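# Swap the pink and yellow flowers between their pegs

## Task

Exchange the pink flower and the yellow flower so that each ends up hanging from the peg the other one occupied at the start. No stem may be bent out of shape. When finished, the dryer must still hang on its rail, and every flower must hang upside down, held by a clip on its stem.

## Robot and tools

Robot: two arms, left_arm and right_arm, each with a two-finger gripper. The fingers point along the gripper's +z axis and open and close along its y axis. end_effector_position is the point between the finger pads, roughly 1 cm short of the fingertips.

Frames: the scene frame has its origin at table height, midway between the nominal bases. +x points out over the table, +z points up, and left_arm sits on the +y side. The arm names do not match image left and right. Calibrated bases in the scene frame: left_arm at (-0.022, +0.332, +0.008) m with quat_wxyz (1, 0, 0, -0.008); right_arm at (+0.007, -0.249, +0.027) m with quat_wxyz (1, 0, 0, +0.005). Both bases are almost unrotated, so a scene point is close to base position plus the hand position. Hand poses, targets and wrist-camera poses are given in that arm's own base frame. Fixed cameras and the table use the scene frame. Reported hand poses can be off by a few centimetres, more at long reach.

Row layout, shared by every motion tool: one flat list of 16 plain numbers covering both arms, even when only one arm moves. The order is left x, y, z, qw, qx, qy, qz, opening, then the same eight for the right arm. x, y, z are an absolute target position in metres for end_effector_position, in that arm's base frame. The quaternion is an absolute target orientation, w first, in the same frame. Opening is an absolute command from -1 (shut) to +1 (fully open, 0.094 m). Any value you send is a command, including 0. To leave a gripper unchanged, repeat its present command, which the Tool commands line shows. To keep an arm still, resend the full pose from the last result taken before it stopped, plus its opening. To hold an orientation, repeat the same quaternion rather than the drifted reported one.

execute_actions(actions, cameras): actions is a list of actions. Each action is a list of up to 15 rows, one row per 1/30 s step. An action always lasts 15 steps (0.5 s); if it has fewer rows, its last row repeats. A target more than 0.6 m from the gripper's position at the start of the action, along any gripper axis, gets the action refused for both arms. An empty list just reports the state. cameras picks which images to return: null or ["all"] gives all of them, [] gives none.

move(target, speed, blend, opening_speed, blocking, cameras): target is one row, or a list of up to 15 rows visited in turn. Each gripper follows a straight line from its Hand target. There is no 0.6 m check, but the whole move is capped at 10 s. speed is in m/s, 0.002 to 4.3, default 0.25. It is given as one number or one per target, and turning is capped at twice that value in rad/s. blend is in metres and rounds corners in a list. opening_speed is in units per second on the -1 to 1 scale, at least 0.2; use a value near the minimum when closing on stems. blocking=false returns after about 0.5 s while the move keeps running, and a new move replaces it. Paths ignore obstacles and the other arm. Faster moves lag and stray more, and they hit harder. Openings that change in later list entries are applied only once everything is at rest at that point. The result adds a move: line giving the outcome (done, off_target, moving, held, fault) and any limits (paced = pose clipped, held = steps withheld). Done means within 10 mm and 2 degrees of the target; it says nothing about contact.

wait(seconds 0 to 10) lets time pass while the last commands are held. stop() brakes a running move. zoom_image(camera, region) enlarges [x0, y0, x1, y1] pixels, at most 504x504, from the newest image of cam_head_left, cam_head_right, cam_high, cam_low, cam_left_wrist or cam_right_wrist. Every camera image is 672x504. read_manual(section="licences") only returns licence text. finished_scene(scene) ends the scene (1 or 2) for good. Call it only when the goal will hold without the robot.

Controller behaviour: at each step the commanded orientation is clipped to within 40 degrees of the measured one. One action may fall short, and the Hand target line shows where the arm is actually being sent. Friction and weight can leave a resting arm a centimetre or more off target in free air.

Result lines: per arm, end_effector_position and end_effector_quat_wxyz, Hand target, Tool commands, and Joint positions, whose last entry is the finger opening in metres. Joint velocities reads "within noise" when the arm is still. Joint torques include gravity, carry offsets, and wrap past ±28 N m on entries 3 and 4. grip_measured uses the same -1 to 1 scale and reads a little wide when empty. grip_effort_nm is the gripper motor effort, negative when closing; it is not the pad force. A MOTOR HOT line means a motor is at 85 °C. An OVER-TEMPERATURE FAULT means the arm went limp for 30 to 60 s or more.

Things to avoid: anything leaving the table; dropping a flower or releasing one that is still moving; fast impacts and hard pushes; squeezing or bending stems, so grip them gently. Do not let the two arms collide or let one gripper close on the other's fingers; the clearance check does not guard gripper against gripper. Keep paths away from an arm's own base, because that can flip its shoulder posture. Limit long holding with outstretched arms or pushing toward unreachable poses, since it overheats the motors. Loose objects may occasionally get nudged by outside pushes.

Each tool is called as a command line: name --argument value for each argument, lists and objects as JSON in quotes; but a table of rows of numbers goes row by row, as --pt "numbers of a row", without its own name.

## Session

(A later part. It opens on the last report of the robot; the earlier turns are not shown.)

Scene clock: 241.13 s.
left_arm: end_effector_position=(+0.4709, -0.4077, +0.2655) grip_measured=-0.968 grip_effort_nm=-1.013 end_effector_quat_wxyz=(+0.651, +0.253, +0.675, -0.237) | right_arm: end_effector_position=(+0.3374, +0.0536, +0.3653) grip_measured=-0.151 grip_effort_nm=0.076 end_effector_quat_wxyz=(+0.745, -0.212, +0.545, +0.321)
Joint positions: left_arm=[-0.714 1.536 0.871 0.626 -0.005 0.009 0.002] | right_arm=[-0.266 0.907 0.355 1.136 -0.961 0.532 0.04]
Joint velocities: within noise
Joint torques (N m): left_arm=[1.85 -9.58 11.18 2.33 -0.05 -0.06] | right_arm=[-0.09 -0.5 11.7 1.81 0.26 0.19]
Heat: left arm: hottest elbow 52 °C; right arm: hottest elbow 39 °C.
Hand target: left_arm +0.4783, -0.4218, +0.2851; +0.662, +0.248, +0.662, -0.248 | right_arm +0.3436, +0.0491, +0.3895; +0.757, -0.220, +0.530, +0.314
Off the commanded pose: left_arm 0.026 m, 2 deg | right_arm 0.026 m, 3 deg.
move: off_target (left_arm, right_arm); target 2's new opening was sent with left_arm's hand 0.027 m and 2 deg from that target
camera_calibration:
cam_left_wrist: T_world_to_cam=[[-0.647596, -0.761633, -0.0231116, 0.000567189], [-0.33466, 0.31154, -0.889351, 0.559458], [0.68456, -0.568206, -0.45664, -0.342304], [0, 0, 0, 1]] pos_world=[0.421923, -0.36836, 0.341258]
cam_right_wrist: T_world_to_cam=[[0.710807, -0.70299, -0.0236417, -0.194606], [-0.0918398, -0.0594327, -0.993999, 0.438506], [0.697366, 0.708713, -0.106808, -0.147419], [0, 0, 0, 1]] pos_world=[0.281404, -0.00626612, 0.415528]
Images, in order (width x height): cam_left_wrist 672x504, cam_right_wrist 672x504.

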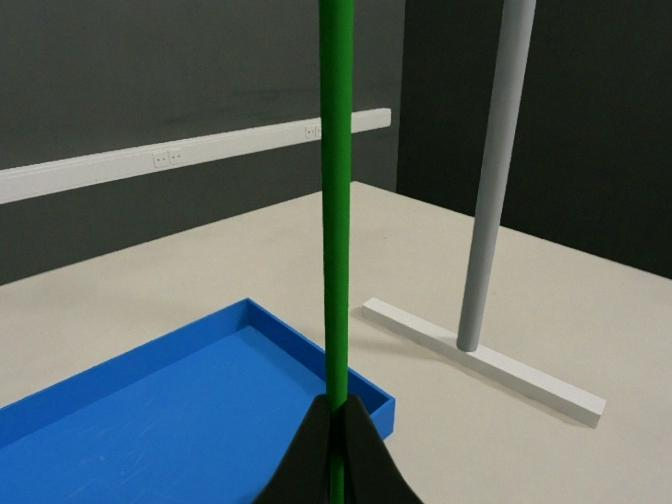

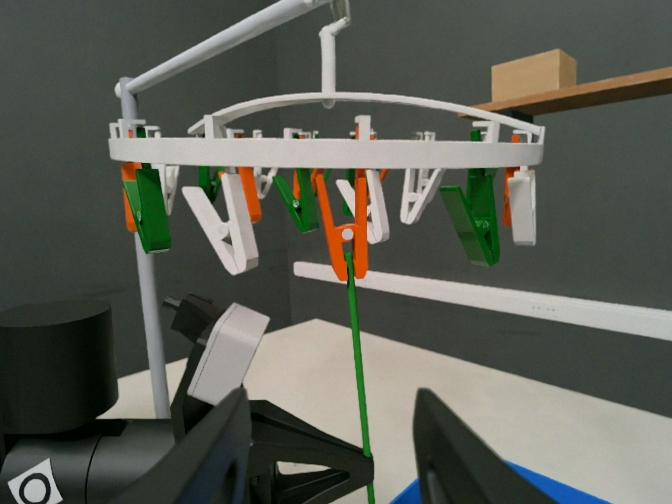

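move --pt "0.4797 -0.4228 0.285 0.662 0.2476 0.662 -0.2476 -0.97 0.365 0.069 0.430 0.757 -0.22 0.53 0.314 -0.15" --pt "0.4797 -0.4228 0.285 0.662 0.2476 0.662 -0.2476 -0.97 0.4385 0.138 0.450 0.757 -0.22 0.53 0.314 -0.15" --speed 0.06 --cameras '["cam_left_wrist","cam_right_wrist"]'

zoom_image --camera "cam_right_wrist" --region '[160, 144, 520, 504]'

Scene clock: 248.33 s.
left_arm: end_effector_position=(+0.4710, -0.4077, +0.2653) grip_measured=-0.965 grip_effort_nm=-0.979 end_effector_quat_wxyz=(+0.651, +0.253, +0.675, -0.237) | right_arm: end_effector_position=(+0.4302, +0.1329, +0.4246) grip_measured=-0.151 grip_effort_nm=0.081 end_effector_quat_wxyz=(+0.745, -0.208, +0.547, +0.321)
Joint positions: left_arm=[-0.714 1.536 0.871 0.626 -0.005 0.009 0.002] | right_arm=[0.063 1.059 0.647 0.825 -0.664 0.306 0.04]
Joint velocities: within noise
Joint torques (N m): left_arm=[1.85 -9.64 11.18 2.35 -0.05 -0.06] | right_arm=[1.2 -4.54 12.74 1.31 0.24 -0.14]
Heat: left arm: hottest elbow 54 °C; right arm: hottest elbow 40 °C.
Hand target: left_arm +0.4783, -0.4218, +0.2850; +0.662, +0.248, +0.662, -0.248 | right_arm +0.4368, +0.1374, +0.4495; +0.757, -0.220, +0.530, +0.314
Off the commanded pose: left_arm 0.026 m, 2 deg | right_arm 0.027 m, 3 deg.
move: off_target (left_arm, right_arm)
camera_calibration:
cam_left_wrist: T_world_to_cam=[[-0.647626, -0.761605, -0.0232042, 0.000541225], [-0.334821, 0.311805, -0.889198, 0.559425], [0.684453, -0.568098, -0.456934, -0.342267], [0, 0, 0, 1]] pos_world=[0.421923, -0.36846, 0.341059]
cam_right_wrist: T_world_to_cam=[[0.707203, -0.706361, -0.0302856, -0.198675], [-0.0968999, -0.0544055, -0.993806, 0.512112], [0.700339, 0.705757, -0.106922, -0.26284], [0, 0, 0, 1]] pos_world=[0.374204, 0.0730264, 0.47482]
Images, in order (width x height): cam_left_wrist 672x504, cam_right_wrist 672x504.

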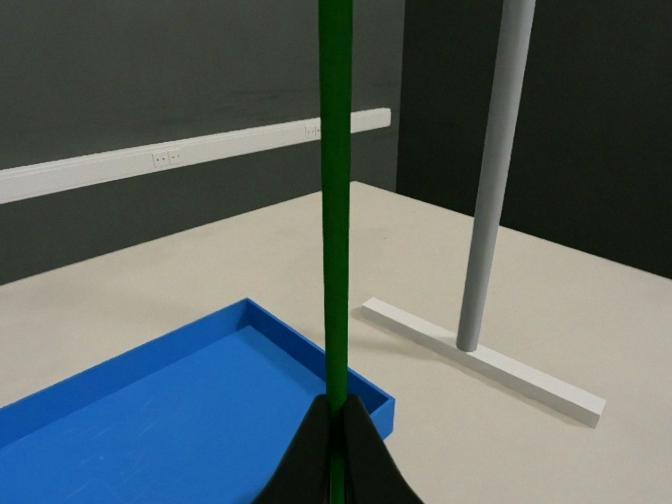

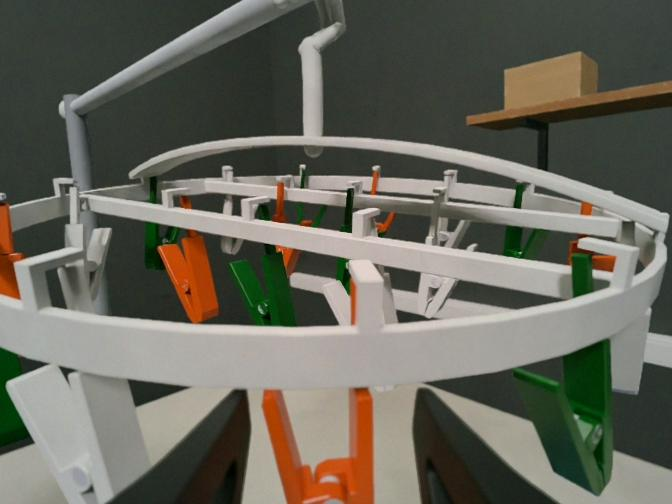

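Scaled by 1.400 from the camera's 672x504 image, which has a finer 960x720 frame.

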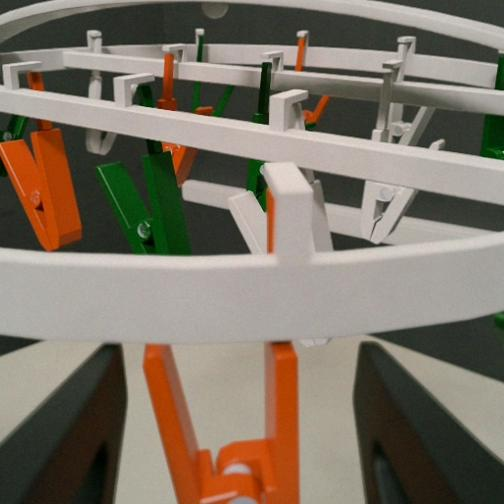

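move --pt "0.4797 -0.4228 0.285 0.662 0.2476 0.662 -0.2476 -0.97 0.4390 0.1435 0.448 0.757 -0.22 0.53 0.314 -0.15" --pt "0.4797 -0.4228 0.285 0.662 0.2476 0.662 -0.2476 -0.97 0.4390 0.1435 0.448 0.757 -0.22 0.53 0.314 -0.75" --speed 0.05 --opening_speed 0.25 --cameras '["cam_left_wrist","cam_right_wrist"]'

zoom_image --camera "cam_right_wrist" --region '[160, 144, 520, 504]'

Scene clock: 254.40 s.
left_arm: end_effector_position=(+0.4710, -0.4077, +0.2650) grip_measured=-0.970 grip_effort_nm=-1.048 end_effector_quat_wxyz=(+0.651, +0.254, +0.675, -0.237) | right_arm: end_effector_position=(+0.4310, +0.1382, +0.4233) grip_measured=-0.592 grip_effort_nm=-1.033 end_effector_quat_wxyz=(+0.746, -0.208, +0.547, +0.320)
Joint positions: left_arm=[-0.714 1.537 0.871 0.626 -0.005 0.009 0.001] | right_arm=[0.08 1.064 0.647 0.824 -0.648 0.295 0.019]
Joint velocities: within noise
Joint torques (N m): left_arm=[1.85 -9.7 11.15 2.33 -0.06 -0.06] | right_arm=[1.26 -4.66 12.64 1.43 0.2 -0.11]
Heat: left arm: hottest elbow 55 °C; right arm: hottest elbow 40 °C.
Hand target: left_arm +0.4783, -0.4218, +0.2851; +0.662, +0.248, +0.662, -0.248 | right_arm +0.4374, +0.1430, +0.4475; +0.757, -0.220, +0.530, +0.314
Off the commanded pose: left_arm 0.026 m, 2 deg | right_arm 0.026 m, 3 deg.
move: off_target (left_arm, right_arm); target 2's new opening was sent with right_arm's hand 0.026 m and 3 deg from that target
camera_calibration:
cam_left_wrist: T_world_to_cam=[[-0.64756, -0.761661, -0.0232061, 0.000477166], [-0.335155, 0.312032, -0.888992, 0.559467], [0.684352, -0.567898, -0.457334, -0.34223], [0, 0, 0, 1]] pos_world=[0.422023, -0.368561, 0.34086]
cam_right_wrist: T_world_to_cam=[[0.706357, -0.707293, -0.028226, -0.195909], [-0.09532, -0.0555303, -0.993897, 0.510713], [0.701409, 0.704736, -0.106643, -0.267661], [0, 0, 0, 1]] pos_world=[0.374803, 0.0784251, 0.473522]
Images, in order (width x height): cam_left_wrist 672x504, cam_right_wrist 672x504.

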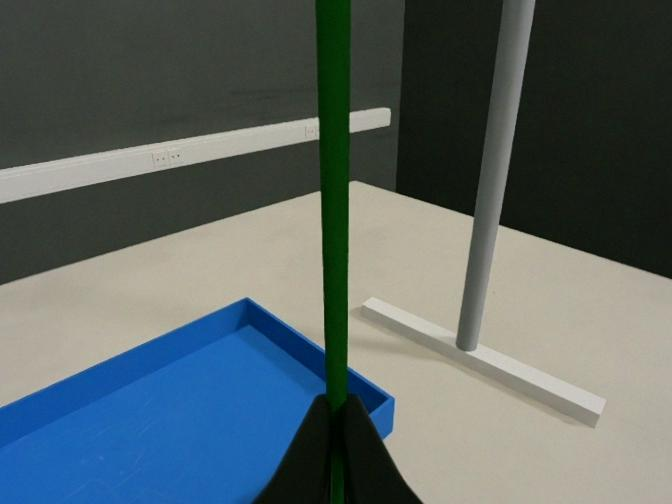

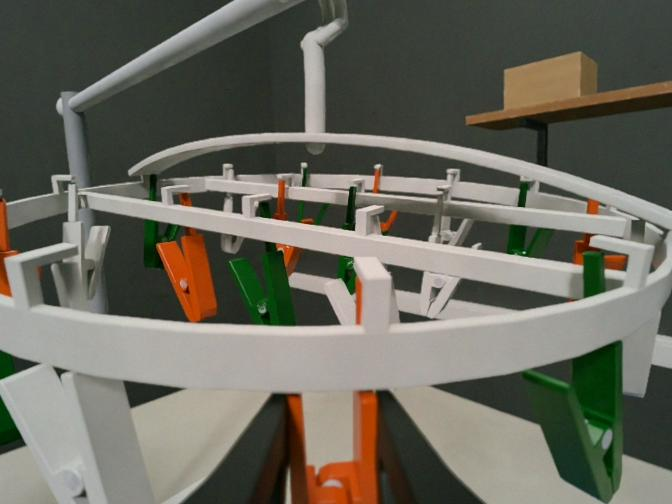

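Scaled by 1.400 from the camera's 672x504 image, which has a finer 960x720 frame.

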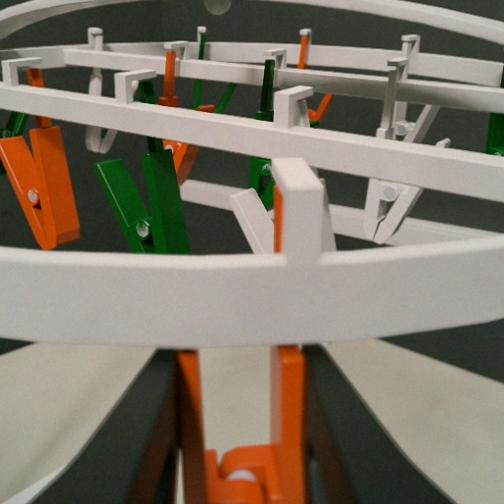

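move --pt "0.473 -0.411 0.250 0.662 0.2476 0.662 -0.2476 -0.97 0.4390 0.1435 0.448 0.757 -0.22 0.53 0.314 -0.75" --pt "0.470 -0.406 0.200 0.662 0.2476 0.662 -0.2476 -0.97 0.4390 0.1435 0.448 0.757 -0.22 0.53 0.314 -0.75" --speed 0.05 --cameras '["cam_head_left","cam_high","cam_right_wrist"]'

zoom_image --camera "cam_head_left" --region '[250, 30, 400, 190]'

Scene clock: 259.50 s.
left_arm: end_effector_position=(+0.4673, -0.4064, +0.2020) grip_measured=-0.966 grip_effort_nm=-0.979 end_effector_quat_wxyz=(+0.660, +0.253, +0.664, -0.244) | right_arm: end_effector_position=(+0.4310, +0.1382, +0.4233) grip_measured=-0.592 grip_effort_nm=-1.028 end_effector_quat_wxyz=(+0.746, -0.208, +0.547, +0.320)
Joint positions: left_arm=[-0.714 1.68 0.798 0.871 0.003 0.009 0.002] | right_arm=[0.08 1.064 0.647 0.824 -0.648 0.295 0.019]
Joint velocities: within noise
Joint torques (N m): left_arm=[2.84 -10.4 6.45 3.07 0.13 -0.06] | right_arm=[1.44 -4.78 12.62 1.33 0.18 -0.12]
Heat: left arm: hottest elbow 55 °C; right arm: hottest elbow 40 °C.
Hand target: left_arm +0.4699, -0.4060, +0.1998; +0.662, +0.248, +0.663, -0.248 | right_arm +0.4374, +0.1430, +0.4475; +0.757, -0.220, +0.530, +0.314
Off the commanded pose: left_arm 0.003 m, 1 deg | right_arm 0.026 m, 3 deg.
move: off_target (right_arm)
camera_calibration:
cam_right_wrist: T_world_to_cam=[[0.706357, -0.707293, -0.028226, -0.195909], [-0.09532, -0.0555303, -0.993897, 0.510713], [0.701409, 0.704736, -0.106643, -0.267661], [0, 0, 0, 1]] pos_world=[0.374803, 0.0784251, 0.473522]
Images, in order (width x height): cam_head_left 672x504, cam_high 672x504, cam_right_wrist 672x504.

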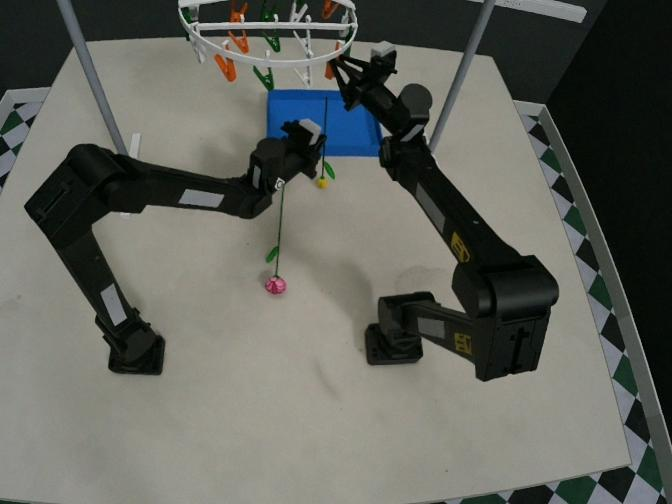

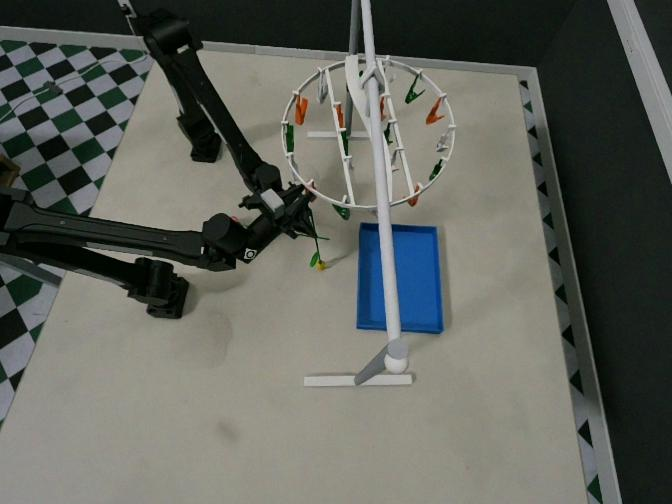

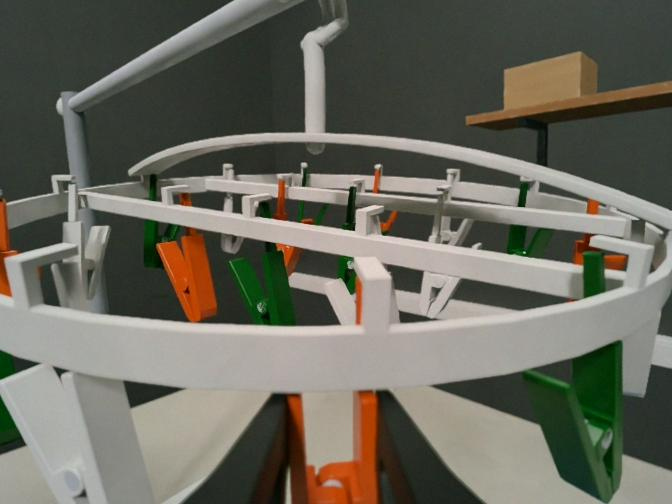

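Scaled by 3.150 from the camera's 672x504 image, which has a finer 960x720 frame.

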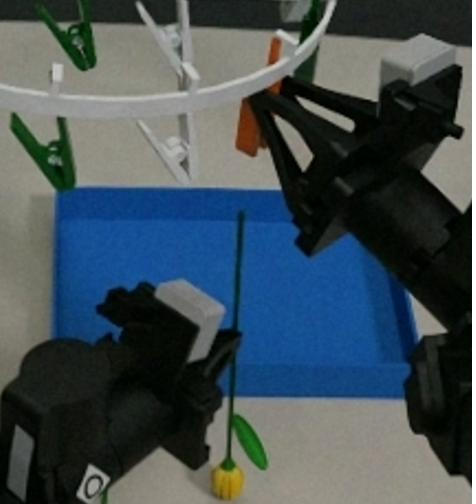

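move --pt "0.470 -0.406 0.200 0.662 0.2476 0.662 -0.2476 -0.97 0.4390 0.1435 0.448 0.757 -0.22 0.53 0.314 -0.1" --pt "0.40 -0.345 0.22 0.662 0.2476 0.662 -0.2476 -0.97 0.365 0.07 0.41 0.757 -0.22 0.53 0.314 -0.1" --pt "0.355 -0.337 0.38 0.662 0.2476 0.662 -0.2476 -0.97 0.26 0.08 0.33 0.71 -0.23 0.60 0.27 -0.1" --speed 0.1

Scene clock: 272.03 s.
left_arm: end_effector_position=(+0.3527, -0.3283, +0.3424) grip_measured=-0.970 grip_effort_nm=-1.048 end_effector_quat_wxyz=(+0.645, +0.257, +0.680, -0.234) | right_arm: end_effector_position=(+0.2608, +0.0822, +0.3361) grip_measured=-0.101 grip_effort_nm=0.071 end_effector_quat_wxyz=(+0.713, -0.231, +0.600, +0.279)
Joint positions: left_arm=[-0.771 1.009 0.66 0.291 -0.062 0.009 0.001] | right_arm=[-0.227 0.345 0.246 0.4 -0.945 0.251 0.042]
Joint velocities: within noise
Joint torques (N m): left_arm=[1.85 -5.54 12.82 1.78 -0.06 -0.06] | right_arm=[-0.38 3.66 8.35 1.2 0.08 -0.11]
Heat: left arm: hottest elbow 52 °C; right arm: hottest elbow 40 °C.
Hand target: left_arm +0.3534, -0.3353, +0.3797; +0.662, +0.248, +0.662, -0.248 | right_arm +0.2602, +0.0801, +0.3300; +0.714, -0.231, +0.603, +0.272
Off the commanded pose: left_arm 0.039 m, 3 deg | right_arm 0.007 m, 1 deg.
move: off_target (left_arm)
camera_calibration:
cam_left_wrist: T_world_to_cam=[[-0.647596, -0.761519, -0.0266178, -0.012519], [-0.344517, 0.323778, -0.881179, 0.568297], [0.679653, -0.561477, -0.472033, -0.171916], [0, 0, 0, 1]] pos_world=[0.304524, -0.290062, 0.419288]
cam_right_wrist: T_world_to_cam=[[0.677628, -0.735393, 0.00423883, -0.118856], [-0.182432, -0.17368, -0.967757, 0.428322], [0.712418, 0.655006, -0.25185, -0.0681122], [0, 0, 0, 1]] pos_world=[0.207204, 0.0315991, 0.397861]

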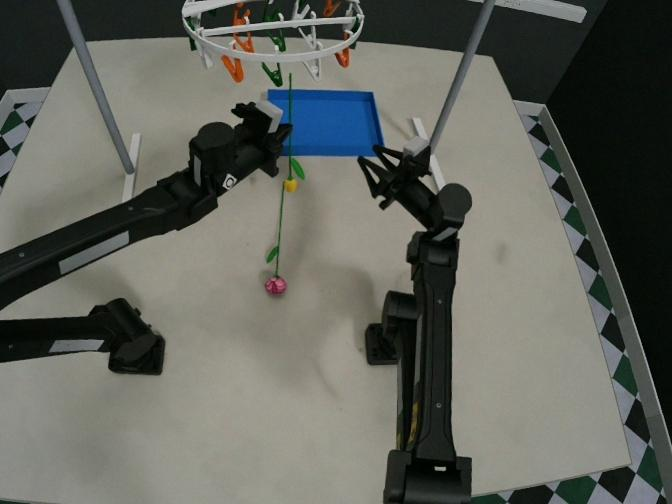

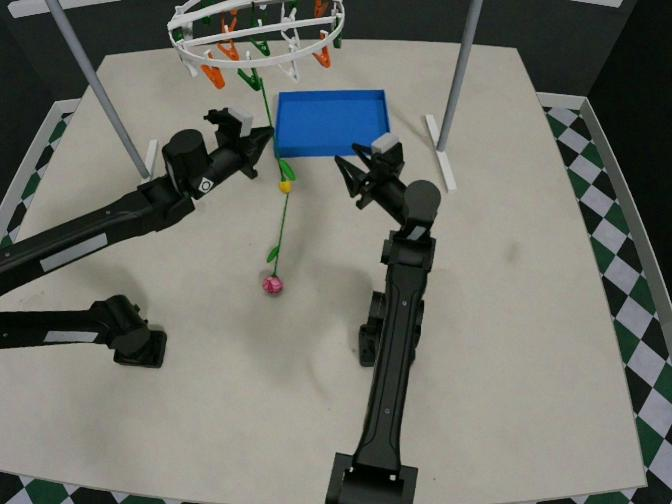

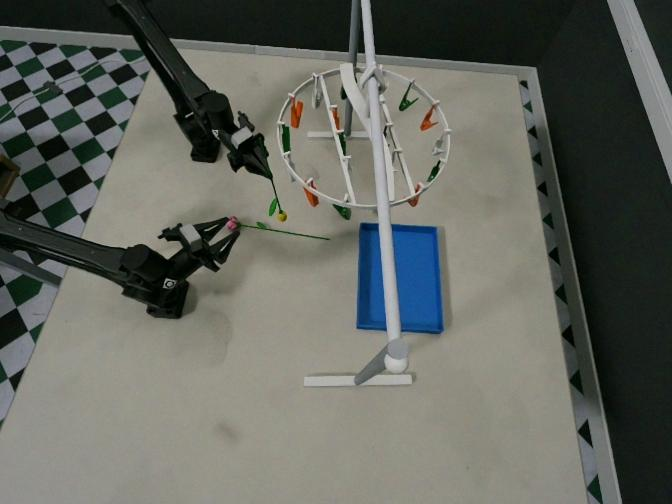

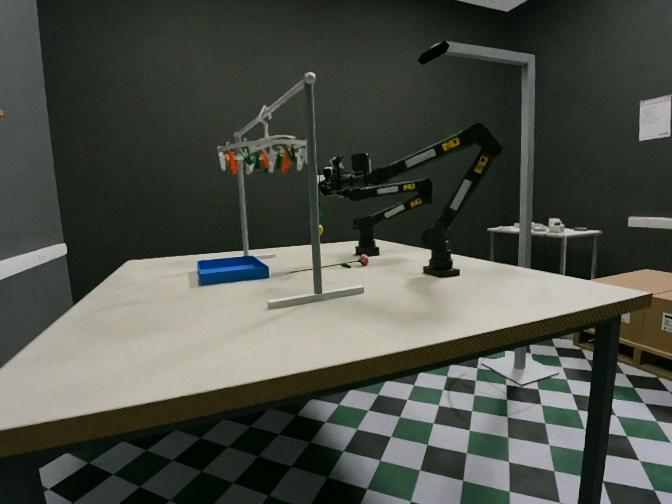

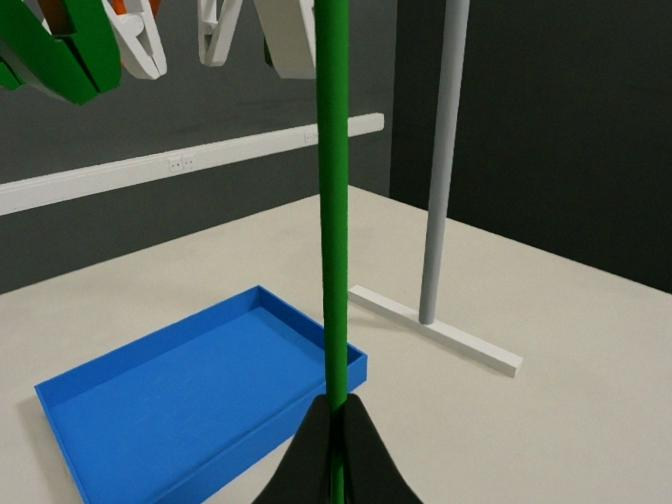

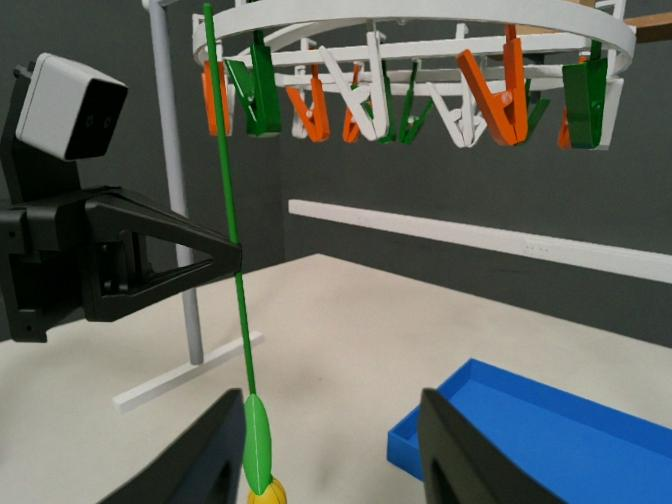

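move --target '[0.355,-0.337,0.38,0.662,0.2476,0.662,-0.2476,-0.97,0.265,0.165,0.31,0.658,-0.259,0.658,0.259,-0.2]' --speed 0.12 --cameras '["cam_right_wrist"]'

Scene clock: 278.00 s.
left_arm: end_effector_position=(+0.3526, -0.3283, +0.3424) grip_measured=-0.966 grip_effort_nm=-0.994 end_effector_quat_wxyz=(+0.645, +0.257, +0.680, -0.234) | right_arm: end_effector_position=(+0.2611, +0.1602, +0.2736) grip_measured=-0.199 grip_effort_nm=-0.081 end_effector_quat_wxyz=(+0.639, -0.249, +0.678, +0.263)
Joint positions: left_arm=[-0.771 1.009 0.66 0.291 -0.062 0.009 0.002] | right_arm=[0.32 0.339 0.246 0.045 -0.422 0.018 0.038]
Joint velocities: within noise
Joint torques (N m): left_arm=[1.85 -5.6 12.82 1.78 -0.06 -0.06] | right_arm=[1.32 4.42 14.27 1.63 0.06 -0.14]
Heat: left arm: hottest elbow 52 °C; right arm: hottest elbow 41 °C.
Hand target: left_arm +0.3534, -0.3353, +0.3797; +0.662, +0.248, +0.662, -0.248 | right_arm +0.2625, +0.1634, +0.3093; +0.658, -0.259, +0.658, +0.259
Off the commanded pose: left_arm 0.039 m, 3 deg | right_arm 0.037 m, 3 deg.
move: off_target (left_arm, right_arm)
camera_calibration:
cam_right_wrist: T_world_to_cam=[[0.679037, -0.733511, -0.0294906, -0.0528661], [-0.351966, -0.290047, -0.88994, 0.423054], [0.644227, 0.614682, -0.455124, -0.0552906], [0, 0, 0, 1]] pos_world=[0.220418, 0.117914, 0.349769]
Images, in order (width x height): cam_right_wrist 672x504.

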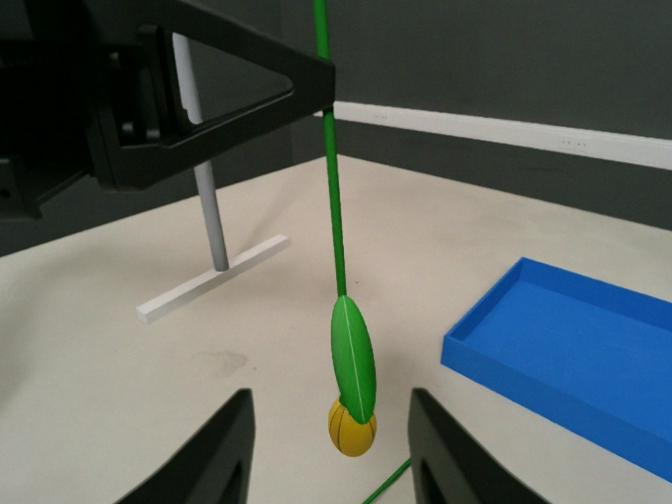

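move --target '[0.355,-0.337,0.38,0.662,0.2476,0.662,-0.2476,-0.97,0.327,0.222,0.306,0.658,-0.259,0.658,0.259,-0.3]' --speed 0.08 --cameras '["cam_right_wrist","cam_head_left"]'

Scene clock: 285.50 s.
left_arm: end_effector_position=(+0.3526, -0.3283, +0.3424) grip_measured=-0.967 grip_effort_nm=-1.009 end_effector_quat_wxyz=(+0.645, +0.257, +0.680, -0.234) | right_arm: end_effector_position=(+0.3171, +0.2126, +0.2699) grip_measured=-0.299 grip_effort_nm=-0.076 end_effector_quat_wxyz=(+0.633, -0.253, +0.684, +0.259)
Joint positions: left_arm=[-0.771 1.009 0.66 0.291 -0.062 0.009 0.002] | right_arm=[0.471 0.743 0.337 0.34 -0.27 0.017 0.033]
Joint velocities: within noise
Joint torques (N m): left_arm=[1.85 -5.6 12.83 1.8 -0.05 -0.06] | right_arm=[1.32 0.32 13.3 2.7 0.06 -0.11]
Heat: left arm: hottest elbow 52 °C; right arm: hottest elbow 44 °C.
Hand target: left_arm +0.3534, -0.3353, +0.3797; +0.662, +0.248, +0.662, -0.248 | right_arm +0.3245, +0.2203, +0.3058; +0.658, -0.259, +0.658, +0.259
Off the commanded pose: left_arm 0.039 m, 3 deg | right_arm 0.039 m, 4 deg.
move: off_target (left_arm, right_arm)
camera_calibration:
cam_right_wrist: T_world_to_cam=[[0.678612, -0.734033, -0.0261183, -0.0532276], [-0.362401, -0.303686, -0.881159, 0.458489], [0.638867, 0.60743, -0.472099, -0.117458], [0, 0, 0, 1]] pos_world=[0.277318, 0.171513, 0.34716]
Images, in order (width x height): cam_head_left 672x504, cam_right_wrist 672x504.

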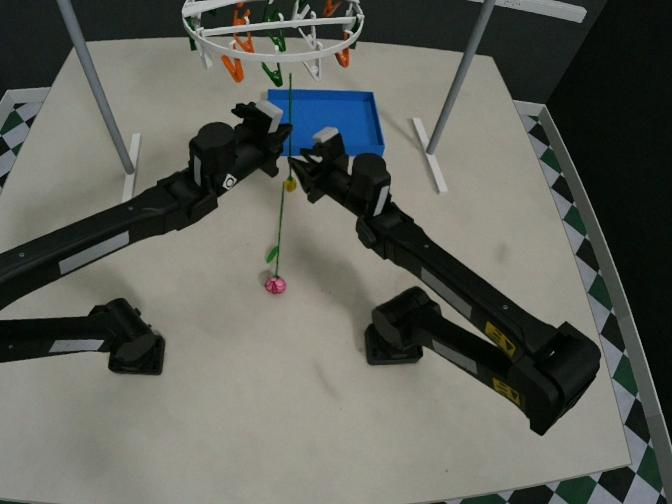

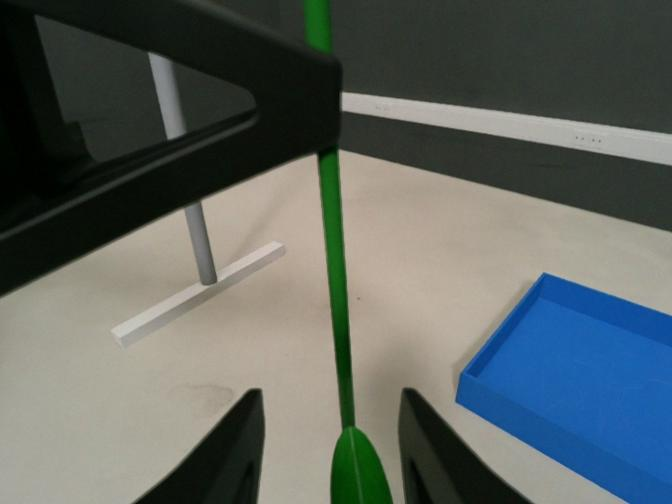

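move --target '[0.355,-0.337,0.38,0.662,0.2476,0.662,-0.2476,-0.97,0.350,0.2365,0.309,0.658,-0.259,0.658,0.259,-0.3]' --speed 0.06 --cameras '["cam_right_wrist","cam_high","cam_head_left"]'

zoom_image --camera "cam_right_wrist" --region '[200, 254, 450, 504]'

Scene clock: 290.57 s.
left_arm: end_effector_position=(+0.3526, -0.3283, +0.3424) grip_measured=-0.970 grip_effort_nm=-1.048 end_effector_quat_wxyz=(+0.645, +0.257, +0.680, -0.234) | right_arm: end_effector_position=(+0.3394, +0.2262, +0.2746) grip_measured=-0.299 grip_effort_nm=-0.076 end_effector_quat_wxyz=(+0.634, -0.253, +0.683, +0.259)
Joint positions: left_arm=[-0.771 1.009 0.66 0.291 -0.062 0.009 0.001] | right_arm=[0.48 0.853 0.391 0.398 -0.261 0.017 0.033]
Joint velocities: within noise
Joint torques (N m): left_arm=[1.85 -5.54 12.85 1.8 -0.05 -0.06] | right_arm=[1.38 -1.03 13.01 2.65 0.07 -0.11]
Heat: left arm: hottest elbow 52 °C; right arm: hottest elbow 46 °C.
Hand target: left_arm +0.3534, -0.3353, +0.3797; +0.662, +0.248, +0.662, -0.248 | right_arm +0.3477, +0.2349, +0.3087; +0.658, -0.259, +0.658, +0.259
Off the commanded pose: left_arm 0.039 m, 3 deg | right_arm 0.037 m, 4 deg.
move: off_target (left_arm, right_arm)
camera_calibration:
cam_right_wrist: T_world_to_cam=[[0.678449, -0.734233, -0.0246585, -0.0585499], [-0.360492, -0.303482, -0.882012, 0.474375], [0.640119, 0.607289, -0.470582, -0.138547], [0, 0, 0, 1]] pos_world=[0.299418, 0.185113, 0.351762]
Images, in order (width x height): cam_head_left 672x504, cam_high 672x504, cam_right_wrist 672x504.

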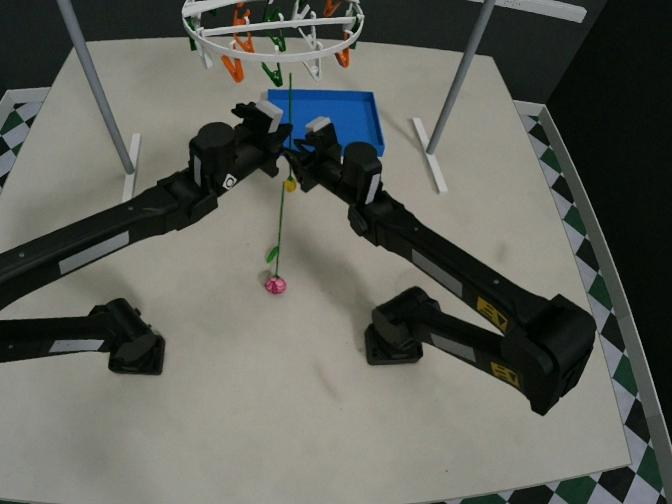

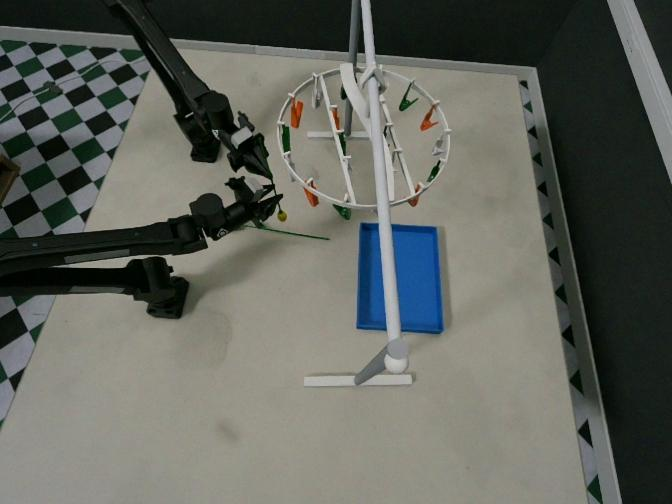

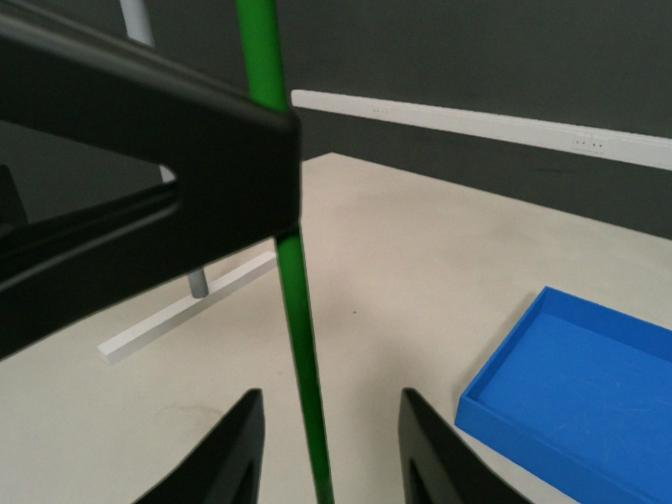

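Scaled by 2.016 from the camera's 672x504 image, which has a finer 960x720 frame.

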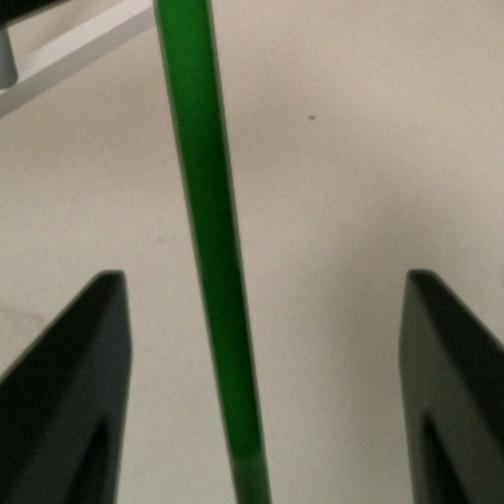

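move --pt "0.355 -0.337 0.38 0.662 0.2476 0.662 -0.2476 -0.97 0.347 0.240 0.312 0.658 -0.259 0.658 0.259 -0.3" --pt "0.355 -0.337 0.38 0.662 0.2476 0.662 -0.2476 -0.97 0.347 0.240 0.312 0.658 -0.259 0.658 0.259 -0.97" --speed 0.05 --opening_speed 0.3 --cameras '["cam_right_wrist","cam_left_wrist"]'

zoom_image --camera "cam_right_wrist" --region '[200, 254, 450, 504]'

Scene clock: 296.97 s.
left_arm: end_effector_position=(+0.3526, -0.3283, +0.3424) grip_measured=-0.969 grip_effort_nm=-1.028 end_effector_quat_wxyz=(+0.645, +0.257, +0.680, -0.234) | right_arm: end_effector_position=(+0.3381, +0.2312, +0.2780) grip_measured=-0.942 grip_effort_nm=-0.999 end_effector_quat_wxyz=(+0.637, -0.255, +0.681, +0.258)
Joint positions: left_arm=[-0.771 1.009 0.66 0.291 -0.062 0.009 0.001] | right_arm=[0.5 0.854 0.397 0.399 -0.243 0.013 0.003]
Joint velocities: within noise
Joint torques (N m): left_arm=[1.85 -5.54 12.82 1.78 -0.05 -0.06] | right_arm=[1.26 -1.9 12.98 2.13 0.05 -0.1]
Heat: left arm: hottest elbow 52 °C; right arm: hottest elbow 47 °C.
Hand target: left_arm +0.3535, -0.3353, +0.3797; +0.662, +0.248, +0.662, -0.248 | right_arm +0.3450, +0.2387, +0.3118; +0.658, -0.259, +0.658, +0.259
Off the commanded pose: left_arm 0.039 m, 3 deg | right_arm 0.036 m, 4 deg.
move: off_target (left_arm, right_arm); target 2's new opening was sent with right_arm's hand 0.040 m and 4 deg from that target
camera_calibration:
cam_left_wrist: T_world_to_cam=[[-0.647596, -0.761519, -0.0266178, -0.01266], [-0.344517, 0.323778, -0.881179, 0.568295], [0.679653, -0.561477, -0.472033, -0.171904], [0, 0, 0, 1]] pos_world=[0.304424, -0.290162, 0.419288]
cam_right_wrist: T_world_to_cam=[[0.679946, -0.733037, -0.0182054, -0.0564745], [-0.352433, -0.304934, -0.884764, 0.476807], [0.643013, 0.608007, -0.465684, -0.14164], [0, 0, 0, 1]] pos_world=[0.297519, 0.190115, 0.354874]
Images, in order (width x height): cam_left_wrist 672x504, cam_right_wrist 672x504.

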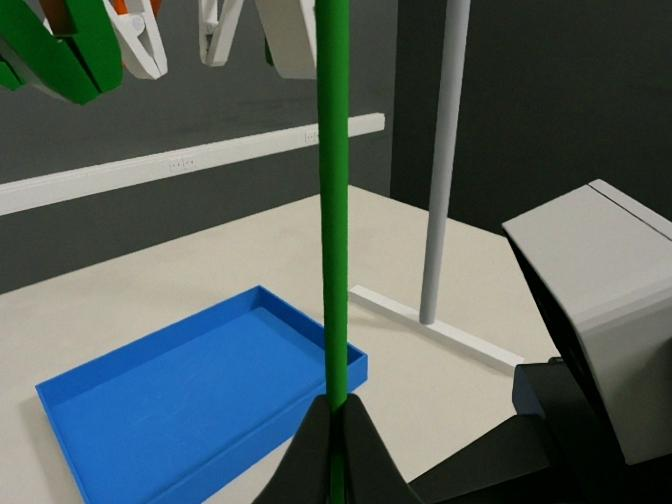

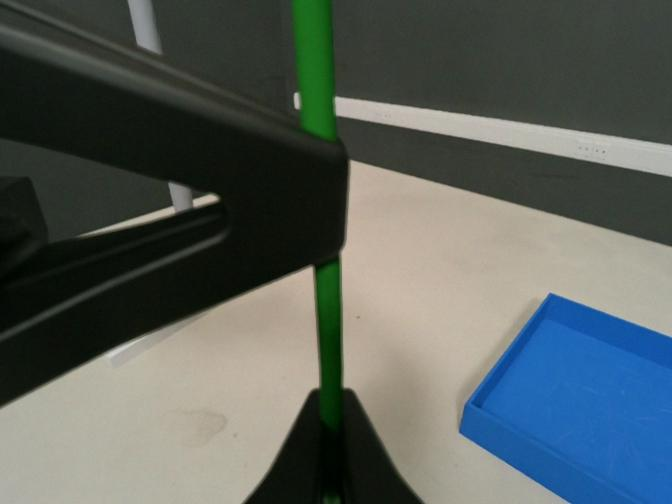

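Scaled by 2.016 from the camera's 672x504 image, which has a finer 960x720 frame.

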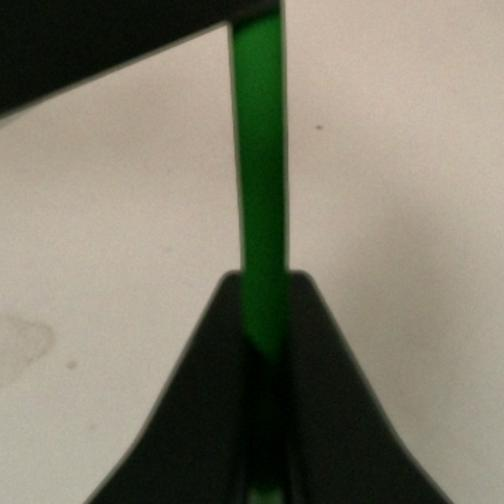

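move --pt "0.355 -0.337 0.38 0.662 0.2476 0.662 -0.2476 -0.4 0.347 0.240 0.312 0.658 -0.259 0.658 0.259 -0.97" --pt "0.285 -0.277 0.38 0.662 0.2476 0.662 -0.2476 -0.4 0.347 0.240 0.312 0.658 -0.259 0.658 0.259 -0.97" --speed 0.08 --opening_speed 0.4 --cameras '["cam_right_wrist","cam_left_wrist"]'

move --target '[0.31,-0.155,0.41,0.804,0.1095,0.563,-0.156,-0.1,0.347,0.240,0.312,0.658,-0.259,0.658,0.259,-0.97]' --speed 0.12

zoom_image --camera "cam_left_wrist" --region '[200, 100, 560, 460]'

Scene clock: 304.73 s.
left_arm: end_effector_position=(+0.2891, -0.2758, +0.3787) grip_measured=-0.402 grip_effort_nm=0.051 end_effector_quat_wxyz=(+0.664, +0.248, +0.662, -0.242) | right_arm: end_effector_position=(+0.3381, +0.2312, +0.2780) grip_measured=-0.944 grip_effort_nm=-1.033 end_effector_quat_wxyz=(+0.637, -0.255, +0.681, +0.258)
Joint positions: left_arm=[-0.8 0.696 0.573 0.124 -0.092 0.009 0.028] | right_arm=[0.5 0.854 0.397 0.399 -0.243 0.012 0.003]
Joint velocities: within noise
Joint torques (N m): left_arm=[1.79 -2.32 9.2 1.72 -0.06 -0.06] | right_arm=[1.03 -1.9 12.98 2.11 0.03 -0.09]
Heat: left arm: hottest elbow 53 °C; right arm: hottest elbow 48 °C.
Hand target: left_arm +0.2851, -0.2770, +0.3800; +0.662, +0.248, +0.662, -0.248 | right_arm +0.3450, +0.2386, +0.3118; +0.658, -0.259, +0.658, +0.259
Off the commanded pose: left_arm 0.004 m, 1 deg | right_arm 0.036 m, 4 deg.
move: off_target (right_arm)
camera_calibration:
cam_left_wrist: T_world_to_cam=[[-0.646293, -0.76275, -0.0227747, -0.0150607], [-0.307407, 0.287556, -0.90709, 0.550361], [0.698432, -0.579245, -0.42032, -0.112067], [0, 0, 0, 1]] pos_world=[0.237722, -0.234662, 0.45178]
cam_right_wrist: T_world_to_cam=[[0.679979, -0.733015, -0.0178305, -0.0566214], [-0.352195, -0.30519, -0.88477, 0.476788], [0.643108, 0.607904, -0.465687, -0.141648], [0, 0, 0, 1]] pos_world=[0.297519, 0.190115, 0.354875]
Images, in order (width x height): cam_left_wrist 672x504, cam_right_wrist 672x504.

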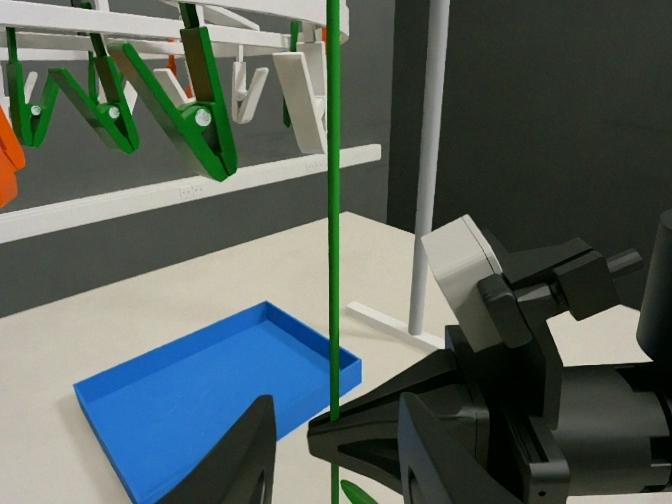

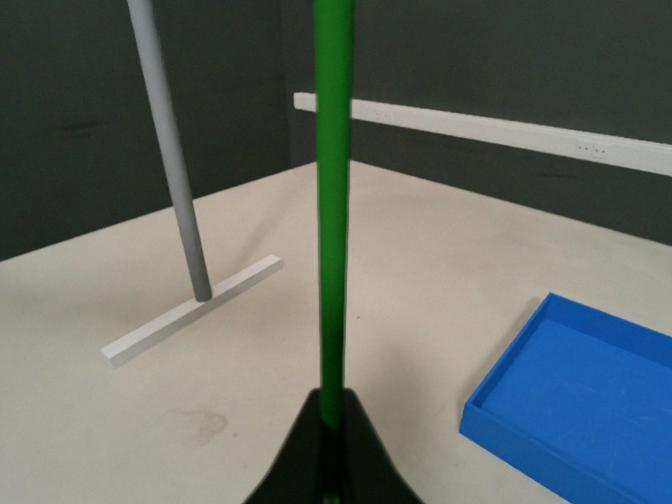

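Scene clock: 307.33 s.
left_arm: end_effector_position=(+0.3115, -0.1595, +0.4022) grip_measured=-0.102 grip_effort_nm=0.051 end_effector_quat_wxyz=(+0.795, +0.113, +0.574, -0.160) | right_arm: end_effector_position=(+0.3381, +0.2312, +0.2780) grip_measured=-0.944 grip_effort_nm=-1.038 end_effector_quat_wxyz=(+0.637, -0.255, +0.681, +0.258)
Joint positions: left_arm=[-0.541 0.579 0.395 0.508 -0.141 0.043 0.042] | right_arm=[0.5 0.854 0.397 0.399 -0.243 0.012 0.003]
Joint velocities: within noise
Joint torques (N m): left_arm=[3.25 -0.79 9.01 2.7 0.16 0.15] | right_arm=[1.26 -1.73 13.03 2.17 0.03 -0.08]
Heat: left arm: hottest elbow 53 °C; right arm: hottest elbow 48 °C.
Hand target: left_arm +0.3099, -0.1550, +0.4100; +0.804, +0.109, +0.563, -0.156 | right_arm +0.3450, +0.2386, +0.3118; +0.658, -0.259, +0.658, +0.259
Off the commanded pose: left_arm 0.009 m, 2 deg | right_arm 0.036 m, 4 deg.
move: off_target (right_arm)
camera_calibration:
cam_left_wrist: T_world_to_cam=[[-0.374733, -0.927107, -0.00691402, -0.0284399], [-0.102687, 0.048915, -0.99351, 0.478054], [0.921428, -0.371591, -0.113532, -0.210236], [0, 0, 0, 1]] pos_world=[0.23215, -0.127873, 0.450887]
cam_right_wrist: T_world_to_cam=[[0.679979, -0.733015, -0.0178305, -0.0566214], [-0.352195, -0.30519, -0.88477, 0.476788], [0.643108, 0.607904, -0.465687, -0.141648], [0, 0, 0, 1]] pos_world=[0.297519, 0.190115, 0.354875]

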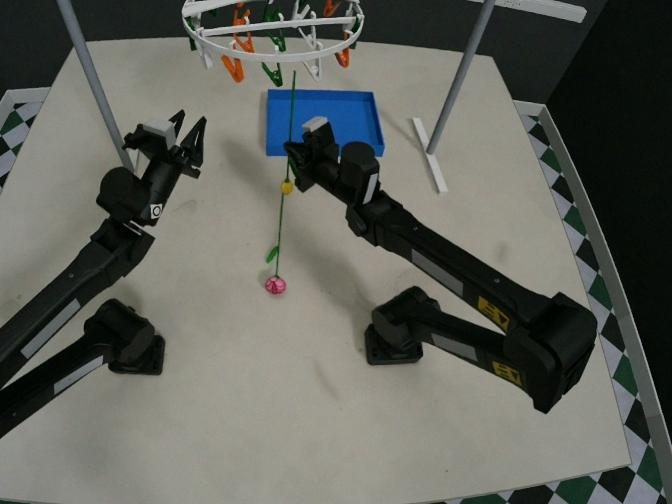

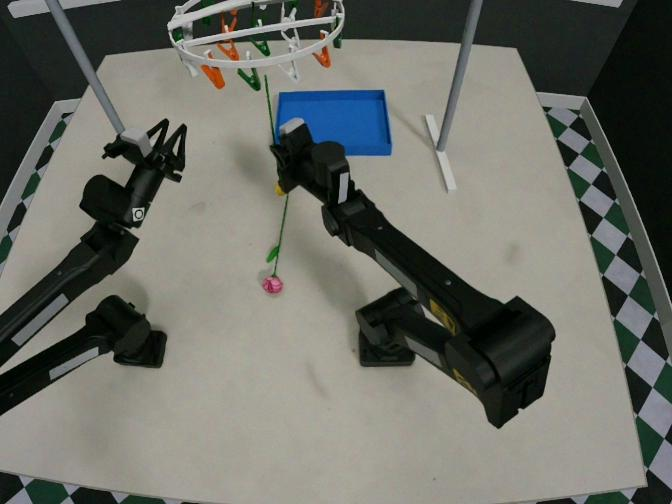

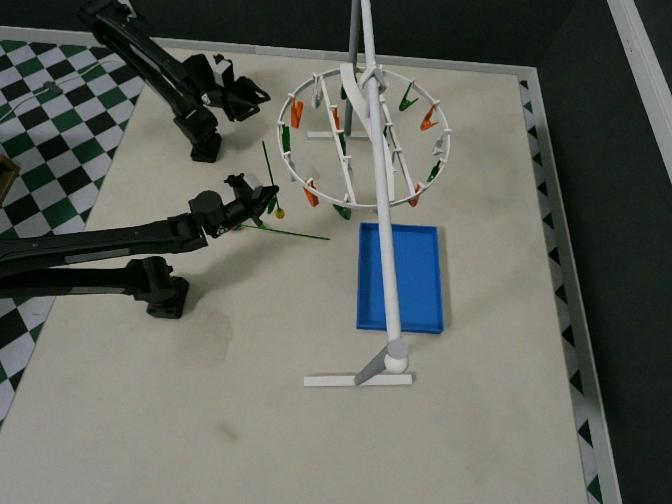

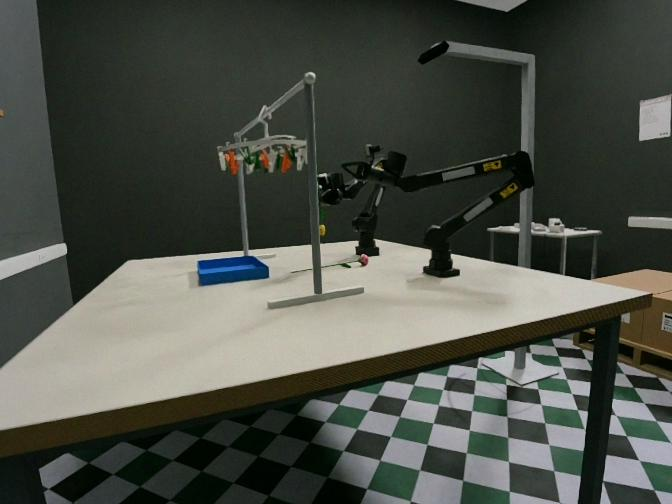

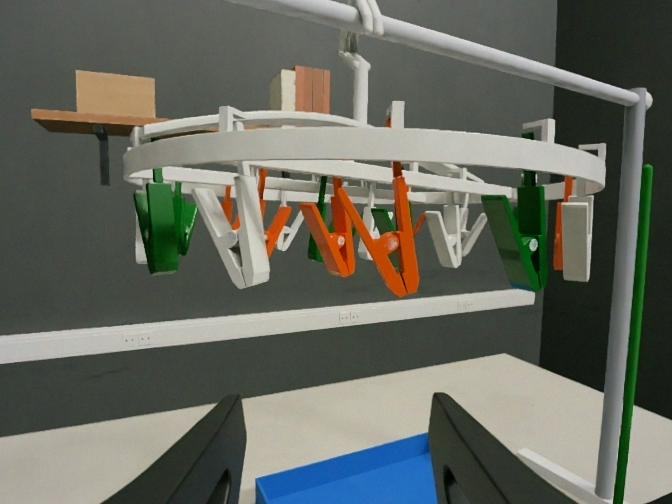

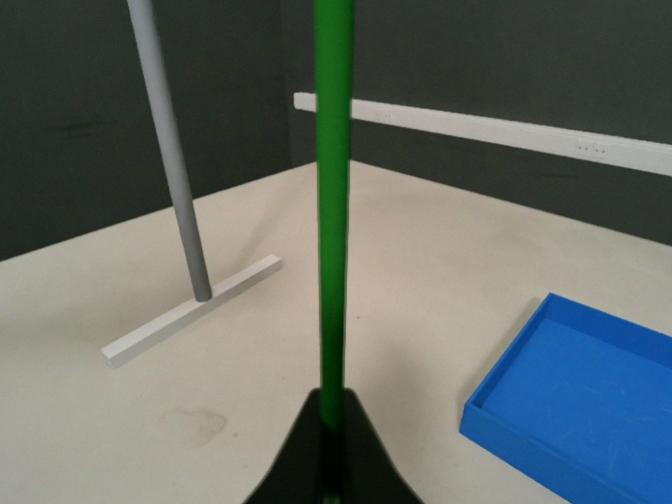

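Scaled by 1.400 from the camera's 672x504 image, which has a finer 960x720 frame.

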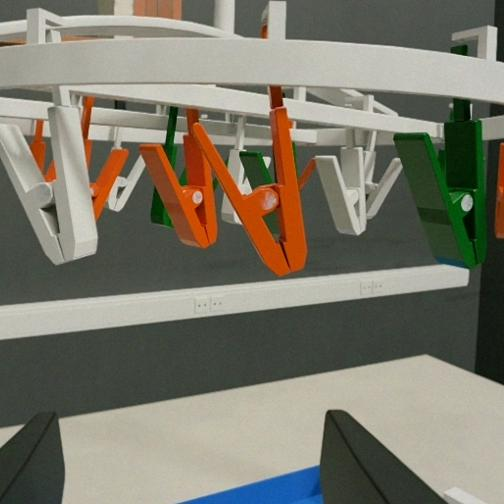

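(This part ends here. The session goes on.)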